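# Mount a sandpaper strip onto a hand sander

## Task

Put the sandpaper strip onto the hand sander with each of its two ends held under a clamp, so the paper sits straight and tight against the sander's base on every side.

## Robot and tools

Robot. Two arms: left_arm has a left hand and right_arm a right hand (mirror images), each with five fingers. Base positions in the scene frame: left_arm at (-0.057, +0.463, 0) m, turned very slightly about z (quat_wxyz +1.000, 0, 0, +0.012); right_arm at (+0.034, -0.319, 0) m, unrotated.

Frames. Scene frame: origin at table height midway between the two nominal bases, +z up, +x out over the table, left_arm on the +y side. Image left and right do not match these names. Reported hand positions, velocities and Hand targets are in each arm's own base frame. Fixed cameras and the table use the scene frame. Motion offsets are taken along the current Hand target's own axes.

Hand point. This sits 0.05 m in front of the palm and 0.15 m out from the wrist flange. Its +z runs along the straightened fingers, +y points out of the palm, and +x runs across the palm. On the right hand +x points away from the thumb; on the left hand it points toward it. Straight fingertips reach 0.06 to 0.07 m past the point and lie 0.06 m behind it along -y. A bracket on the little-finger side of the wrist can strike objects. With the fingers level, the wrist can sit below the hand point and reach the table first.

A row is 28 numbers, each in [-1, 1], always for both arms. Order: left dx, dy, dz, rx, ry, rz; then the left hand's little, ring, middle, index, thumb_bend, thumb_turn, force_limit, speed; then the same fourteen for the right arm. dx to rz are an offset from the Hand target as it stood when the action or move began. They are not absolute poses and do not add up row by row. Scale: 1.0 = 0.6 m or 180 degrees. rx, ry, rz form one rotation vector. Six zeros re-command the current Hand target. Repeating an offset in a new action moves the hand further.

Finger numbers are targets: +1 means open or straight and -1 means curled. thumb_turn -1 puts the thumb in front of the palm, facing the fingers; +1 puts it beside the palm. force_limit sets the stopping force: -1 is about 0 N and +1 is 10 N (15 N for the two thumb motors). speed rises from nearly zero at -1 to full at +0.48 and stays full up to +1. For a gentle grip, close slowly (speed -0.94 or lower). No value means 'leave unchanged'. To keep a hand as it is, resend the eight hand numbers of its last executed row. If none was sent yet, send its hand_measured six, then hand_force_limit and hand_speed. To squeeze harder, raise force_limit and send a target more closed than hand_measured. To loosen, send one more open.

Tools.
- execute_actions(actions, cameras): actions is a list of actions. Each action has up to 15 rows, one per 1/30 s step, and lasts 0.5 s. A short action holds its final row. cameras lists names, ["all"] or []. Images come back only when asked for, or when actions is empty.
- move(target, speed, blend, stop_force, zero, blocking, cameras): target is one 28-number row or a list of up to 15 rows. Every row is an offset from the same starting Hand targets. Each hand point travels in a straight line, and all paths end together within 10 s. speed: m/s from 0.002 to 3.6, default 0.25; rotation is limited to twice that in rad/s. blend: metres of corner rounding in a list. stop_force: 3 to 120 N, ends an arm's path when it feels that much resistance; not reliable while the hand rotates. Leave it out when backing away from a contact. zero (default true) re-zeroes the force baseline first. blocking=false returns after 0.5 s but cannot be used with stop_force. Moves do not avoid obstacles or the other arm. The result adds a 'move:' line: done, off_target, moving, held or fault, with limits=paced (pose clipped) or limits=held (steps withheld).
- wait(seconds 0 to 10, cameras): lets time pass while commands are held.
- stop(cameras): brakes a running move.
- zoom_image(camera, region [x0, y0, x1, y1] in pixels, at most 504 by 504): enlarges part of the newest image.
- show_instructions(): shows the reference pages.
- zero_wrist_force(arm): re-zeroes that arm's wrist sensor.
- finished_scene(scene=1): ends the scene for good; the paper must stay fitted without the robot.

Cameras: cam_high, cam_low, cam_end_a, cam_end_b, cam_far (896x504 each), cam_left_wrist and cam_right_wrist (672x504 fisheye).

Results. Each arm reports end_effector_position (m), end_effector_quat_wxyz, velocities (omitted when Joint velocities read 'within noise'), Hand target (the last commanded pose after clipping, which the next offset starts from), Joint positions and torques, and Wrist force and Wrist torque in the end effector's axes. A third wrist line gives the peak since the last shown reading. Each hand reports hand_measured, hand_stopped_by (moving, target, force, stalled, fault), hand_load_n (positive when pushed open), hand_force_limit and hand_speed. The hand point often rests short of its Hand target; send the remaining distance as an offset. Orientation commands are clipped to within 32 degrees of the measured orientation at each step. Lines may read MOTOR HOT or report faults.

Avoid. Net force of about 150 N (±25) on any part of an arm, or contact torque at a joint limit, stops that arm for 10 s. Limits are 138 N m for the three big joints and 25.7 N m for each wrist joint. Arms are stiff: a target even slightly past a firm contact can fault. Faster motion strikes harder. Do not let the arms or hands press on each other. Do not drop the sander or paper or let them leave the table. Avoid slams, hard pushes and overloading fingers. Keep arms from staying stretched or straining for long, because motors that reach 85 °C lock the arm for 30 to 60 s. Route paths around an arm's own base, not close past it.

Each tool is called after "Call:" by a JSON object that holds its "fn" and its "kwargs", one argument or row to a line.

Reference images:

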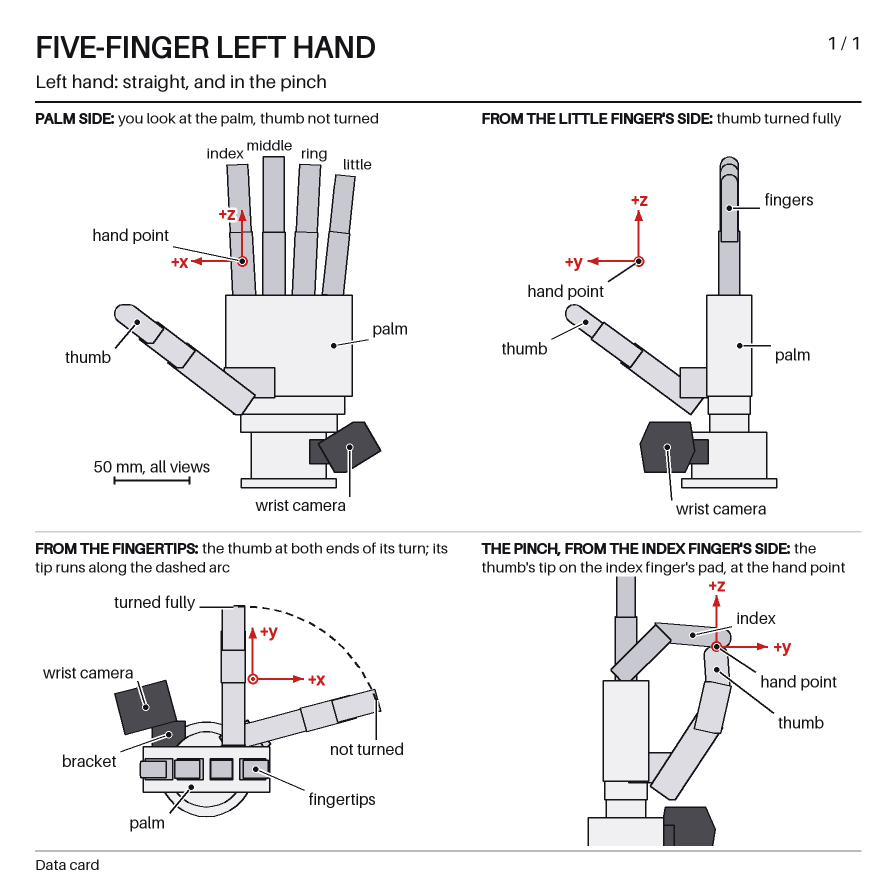

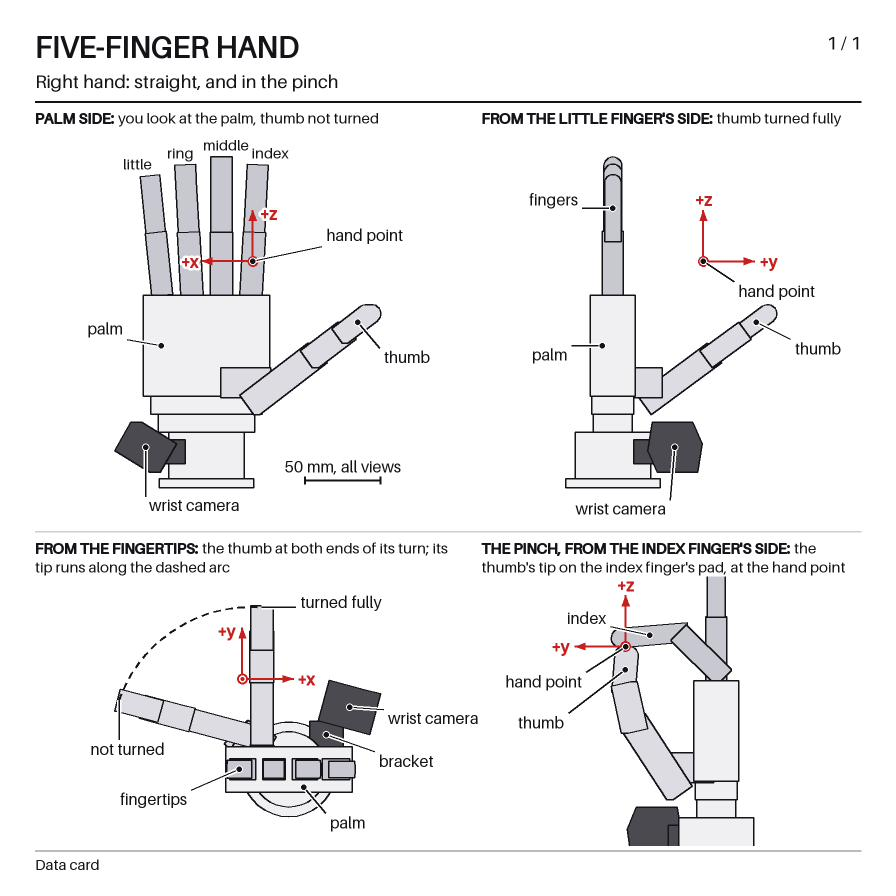

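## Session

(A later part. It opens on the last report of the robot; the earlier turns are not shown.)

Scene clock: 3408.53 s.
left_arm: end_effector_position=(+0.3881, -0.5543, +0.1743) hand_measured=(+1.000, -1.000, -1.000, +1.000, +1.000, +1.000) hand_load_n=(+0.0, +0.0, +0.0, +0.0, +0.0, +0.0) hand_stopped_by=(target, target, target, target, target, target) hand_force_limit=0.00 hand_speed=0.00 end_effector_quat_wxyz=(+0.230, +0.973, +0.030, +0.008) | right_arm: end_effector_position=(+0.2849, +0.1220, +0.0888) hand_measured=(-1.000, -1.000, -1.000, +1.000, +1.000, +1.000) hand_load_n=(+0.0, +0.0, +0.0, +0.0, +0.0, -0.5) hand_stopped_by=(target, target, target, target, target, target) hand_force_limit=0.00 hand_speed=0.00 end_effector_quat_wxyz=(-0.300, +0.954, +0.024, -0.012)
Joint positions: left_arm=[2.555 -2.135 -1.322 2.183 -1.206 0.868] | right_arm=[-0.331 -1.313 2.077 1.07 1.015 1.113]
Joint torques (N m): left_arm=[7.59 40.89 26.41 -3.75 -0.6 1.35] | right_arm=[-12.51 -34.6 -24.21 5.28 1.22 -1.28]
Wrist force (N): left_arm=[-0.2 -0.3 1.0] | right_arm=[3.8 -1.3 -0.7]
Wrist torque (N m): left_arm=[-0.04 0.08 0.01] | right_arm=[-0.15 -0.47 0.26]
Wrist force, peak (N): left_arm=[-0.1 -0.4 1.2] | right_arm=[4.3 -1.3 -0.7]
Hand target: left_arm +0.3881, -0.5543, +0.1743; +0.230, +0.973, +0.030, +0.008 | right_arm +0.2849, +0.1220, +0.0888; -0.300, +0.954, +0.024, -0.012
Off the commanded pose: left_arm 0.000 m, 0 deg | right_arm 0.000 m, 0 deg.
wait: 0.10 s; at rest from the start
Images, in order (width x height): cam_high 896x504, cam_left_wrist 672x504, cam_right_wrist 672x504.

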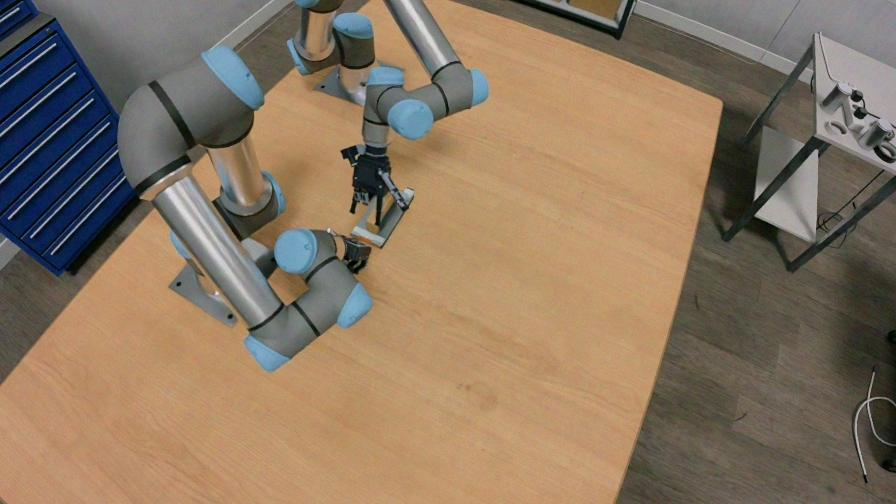

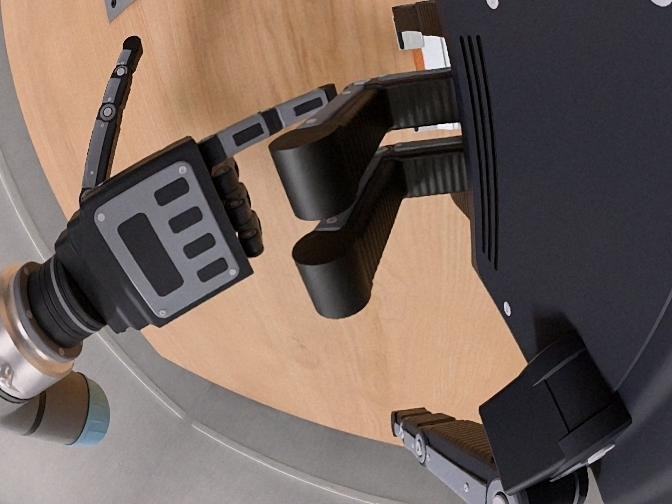

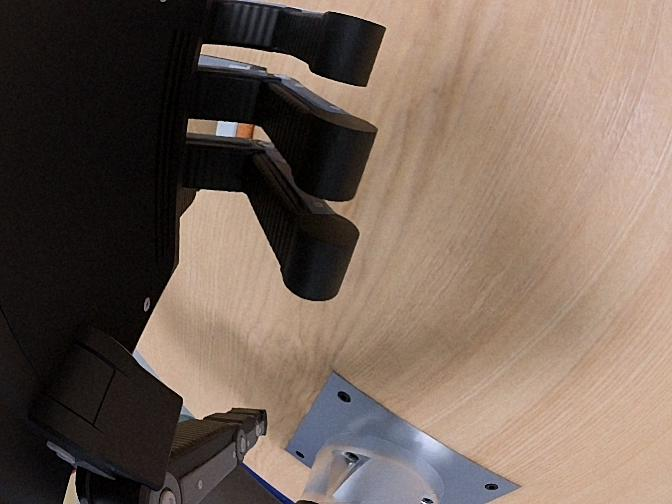

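Call:
{"fn": "move", "kwargs": {
  "target": [
    [-0.018, -0.2386, -0.1982, 0, 0, 0, 1, -1, -1, 1, 1, 1, 0, 0, 0, -0.14, -0.2, 0, 0, 0, -1, -1, -1, 1, 1, 1, 0, 0]
  ],
  "speed": 0.15,
  "cameras": ["cam_left_wrist", "cam_right_wrist", "cam_end_a"]
}}

Scene clock: 3422.23 s.
left_arm: end_effector_position=(+0.3661, -0.3741, +0.2163) hand_measured=(+1.000, -1.000, -1.000, +1.000, +1.000, +1.000) hand_load_n=(+0.0, +0.0, +0.0, +0.0, +0.0, +0.0) hand_stopped_by=(target, target, target, target, target, target) hand_force_limit=0.00 hand_speed=0.00 end_effector_quat_wxyz=(+0.230, +0.973, +0.030, +0.008) | right_arm: end_effector_position=(+0.2860, +0.1223, +0.2352) hand_measured=(-1.000, -1.000, -1.000, +1.000, +1.000, +1.000) hand_load_n=(+0.0, +0.0, +0.0, +0.0, +0.0, -0.5) hand_stopped_by=(target, target, target, target, target, target) hand_force_limit=0.00 hand_speed=0.00 end_effector_quat_wxyz=(-0.300, +0.954, +0.024, -0.012)
Joint positions: left_arm=[2.919 -1.806 -1.725 2.103 -1.126 1.255] | right_arm=[-0.329 -1.51 1.87 1.473 1.014 1.116]
Joint torques (N m): left_arm=[9.4 30.92 5.68 -3.94 1.76 1.13] | right_arm=[-13.15 -31.04 -29.67 5.4 1.29 -1.23]
Wrist force (N): left_arm=[-0.2 -0.3 1.0] | right_arm=[3.8 -1.8 -0.7]
Wrist torque (N m): left_arm=[-0.05 0.08 -0.12] | right_arm=[-0.18 -0.48 0.18]
Wrist force, peak (N): left_arm=[-0.2 0.3 1.3] | right_arm=[4.2 -2.1 -0.8]
Hand target: left_arm +0.3661, -0.3740, +0.2163; +0.230, +0.973, +0.030, +0.008 | right_arm +0.2860, +0.1223, +0.2353; -0.300, +0.954, +0.024, -0.012
Off the commanded pose: left_arm 0.000 m, 0 deg | right_arm 0.000 m, 0 deg.
move: done
Images, in order (width x height): cam_end_a 896x504, cam_left_wrist 672x504, cam_right_wrist 672x504.

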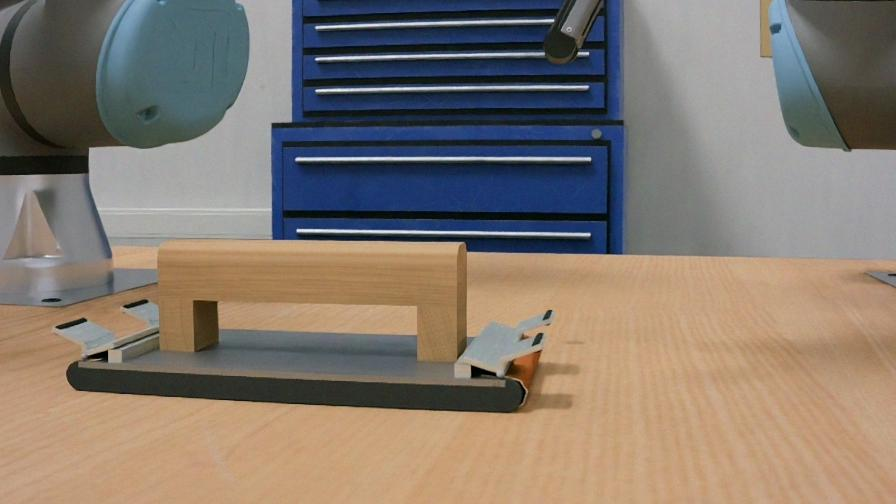

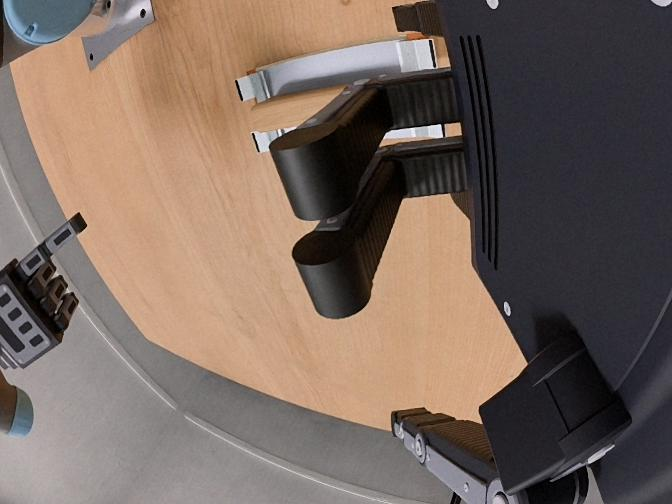

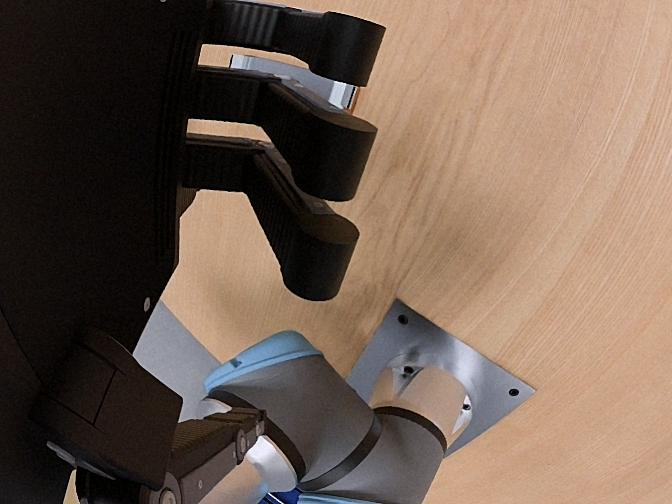

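Call:
{"fn": "zoom_image", "kwargs": {
  "camera": "cam_left_wrist",
  "region": [220, 10, 460, 190]
}}

Call:
{"fn": "zoom_image", "kwargs": {
  "camera": "cam_right_wrist",
  "region": [190, 30, 390, 180]
}}

Scaled by 2.100 from the camera's 672x504 image, which has a finer 960x720 frame.

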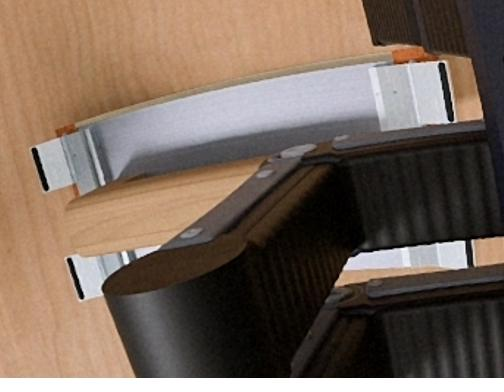

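Scaled by 2.520 from the camera's 672x504 image, which has a finer 960x720 frame.

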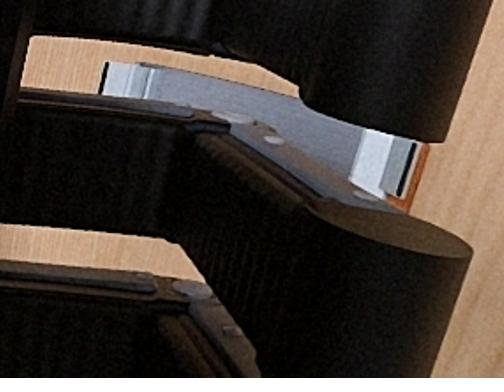

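Call:
{"fn": "wait", "kwargs": {
  "seconds": 0.1,
  "cameras": ["cam_end_a", "cam_end_b", "cam_far", "cam_low"]
}}

Call:
{"fn": "zoom_image", "kwargs": {
  "camera": "cam_end_a",
  "region": [480, 350, 550, 420]
}}

Call:
{"fn": "zoom_image", "kwargs": {
  "camera": "cam_end_b",
  "region": [510, 350, 580, 420]
}}

Call:
{"fn": "zoom_image", "kwargs": {
  "camera": "cam_low",
  "region": [510, 220, 610, 280]
}}

Scene clock: 3440.77 s.
left_arm: end_effector_position=(+0.3661, -0.3740, +0.2163) hand_measured=(+1.000, -1.000, -1.000, +1.000, +1.000, +1.000) hand_load_n=(+0.0, +0.5, +0.0, +0.0, +0.0, +0.0) hand_stopped_by=(target, target, target, target, target, target) hand_force_limit=0.00 hand_speed=0.00 end_effector_quat_wxyz=(+0.230, +0.973, +0.030, +0.008) | right_arm: end_effector_position=(+0.2860, +0.1223, +0.2353) hand_measured=(-1.000, -1.000, -1.000, +1.000, +1.000, +1.000) hand_load_n=(+0.0, +0.5, +0.0, +0.0, +0.0, +0.0) hand_stopped_by=(target, target, target, target, target, target) hand_force_limit=0.00 hand_speed=0.00 end_effector_quat_wxyz=(-0.300, +0.954, +0.024, -0.012)
Joint positions: left_arm=[2.919 -1.805 -1.726 2.103 -1.126 1.255] | right_arm=[-0.329 -1.51 1.869 1.473 1.014 1.116]
Joint torques (N m): left_arm=[9.06 31.73 5.76 -4.06 1.68 1.25] | right_arm=[-12.95 -30.76 -29.23 5.35 1.27 -1.22]
Wrist force (N): left_arm=[0.0 -0.4 1.0] | right_arm=[3.7 -1.8 -0.3]
Wrist torque (N m): left_arm=[-0.05 0.06 -0.10] | right_arm=[-0.21 -0.49 0.18]
Wrist force, peak (N): left_arm=[-0.1 -0.5 1.3] | right_arm=[4.2 -1.7 -0.7]
Hand target: left_arm +0.3661, -0.3740, +0.2163; +0.230, +0.973, +0.030, +0.008 | right_arm +0.2860, +0.1223, +0.2353; -0.300, +0.954, +0.024, -0.012
Off the commanded pose: left_arm 0.000 m, 0 deg | right_arm 0.000 m, 0 deg.
wait: 0.10 s; at rest from the start
Images, in order (width x height): cam_low 896x504, cam_end_a 896x504, cam_end_b 896x504, cam_far 896x504.

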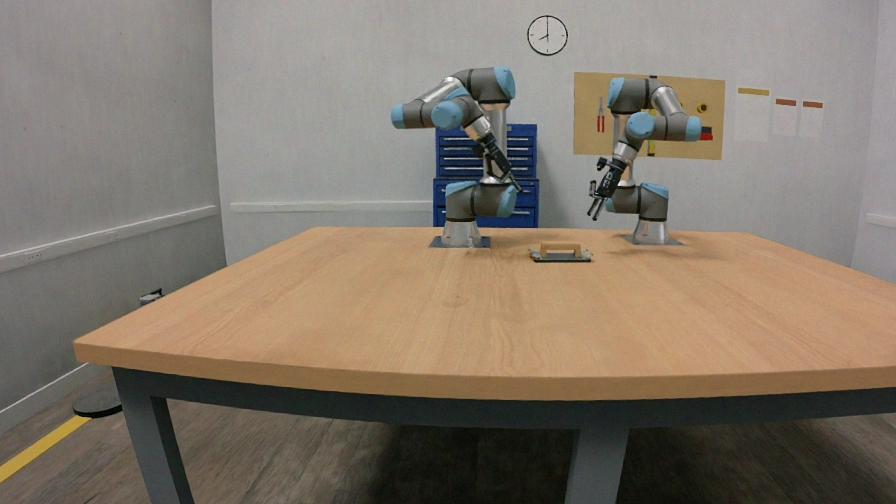

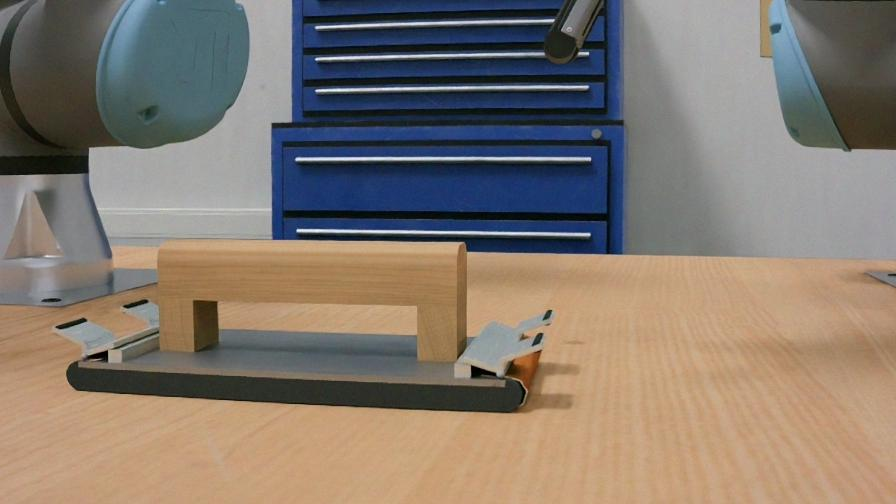

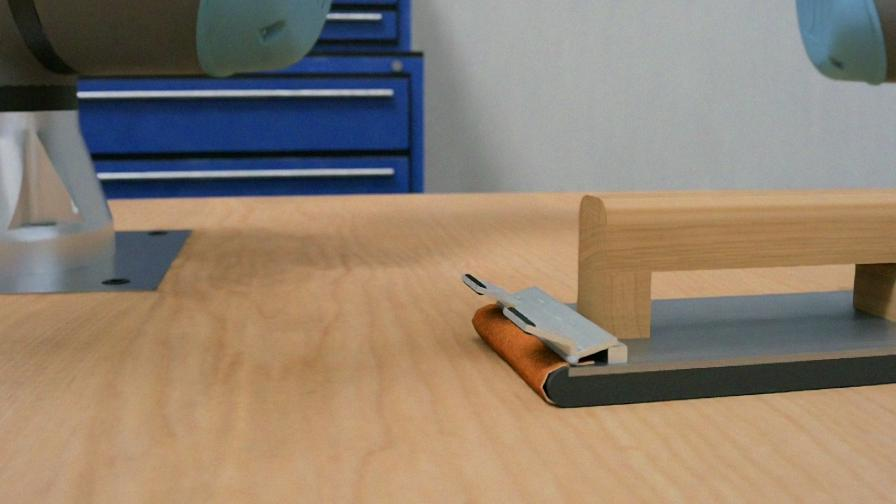

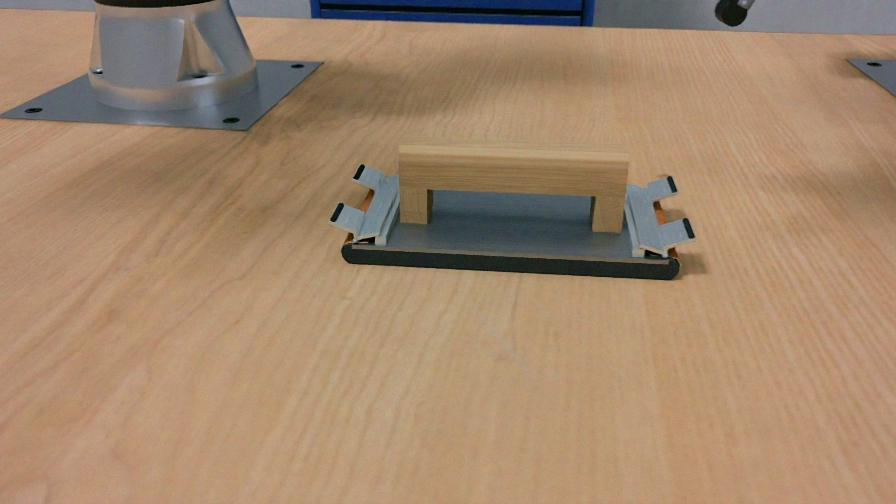

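Scaled by 7.200 from the camera's 896x504 image, which has a finer 1280x720 frame.

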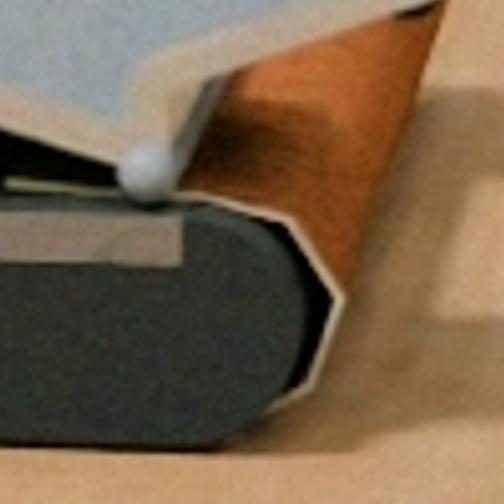

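Scaled by 7.200 from the camera's 896x504 image, which has a finer 1280x720 frame.

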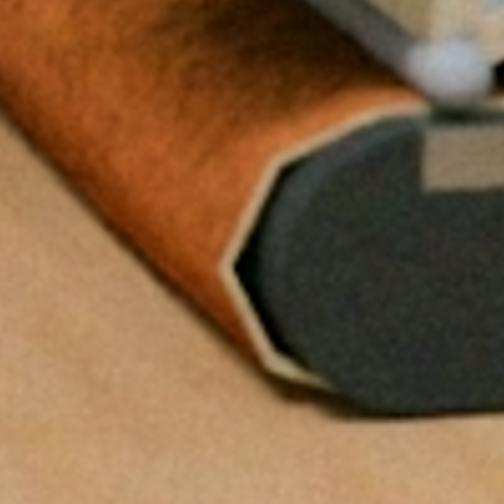

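Scaled by 5.040 from the camera's 896x504 image, which has a finer 1280x720 frame.

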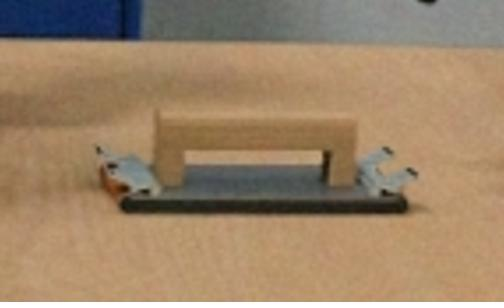

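Call:
{"fn": "finished_scene", "kwargs": {
  "scene": 1
}}

The scene is finished: the task was done.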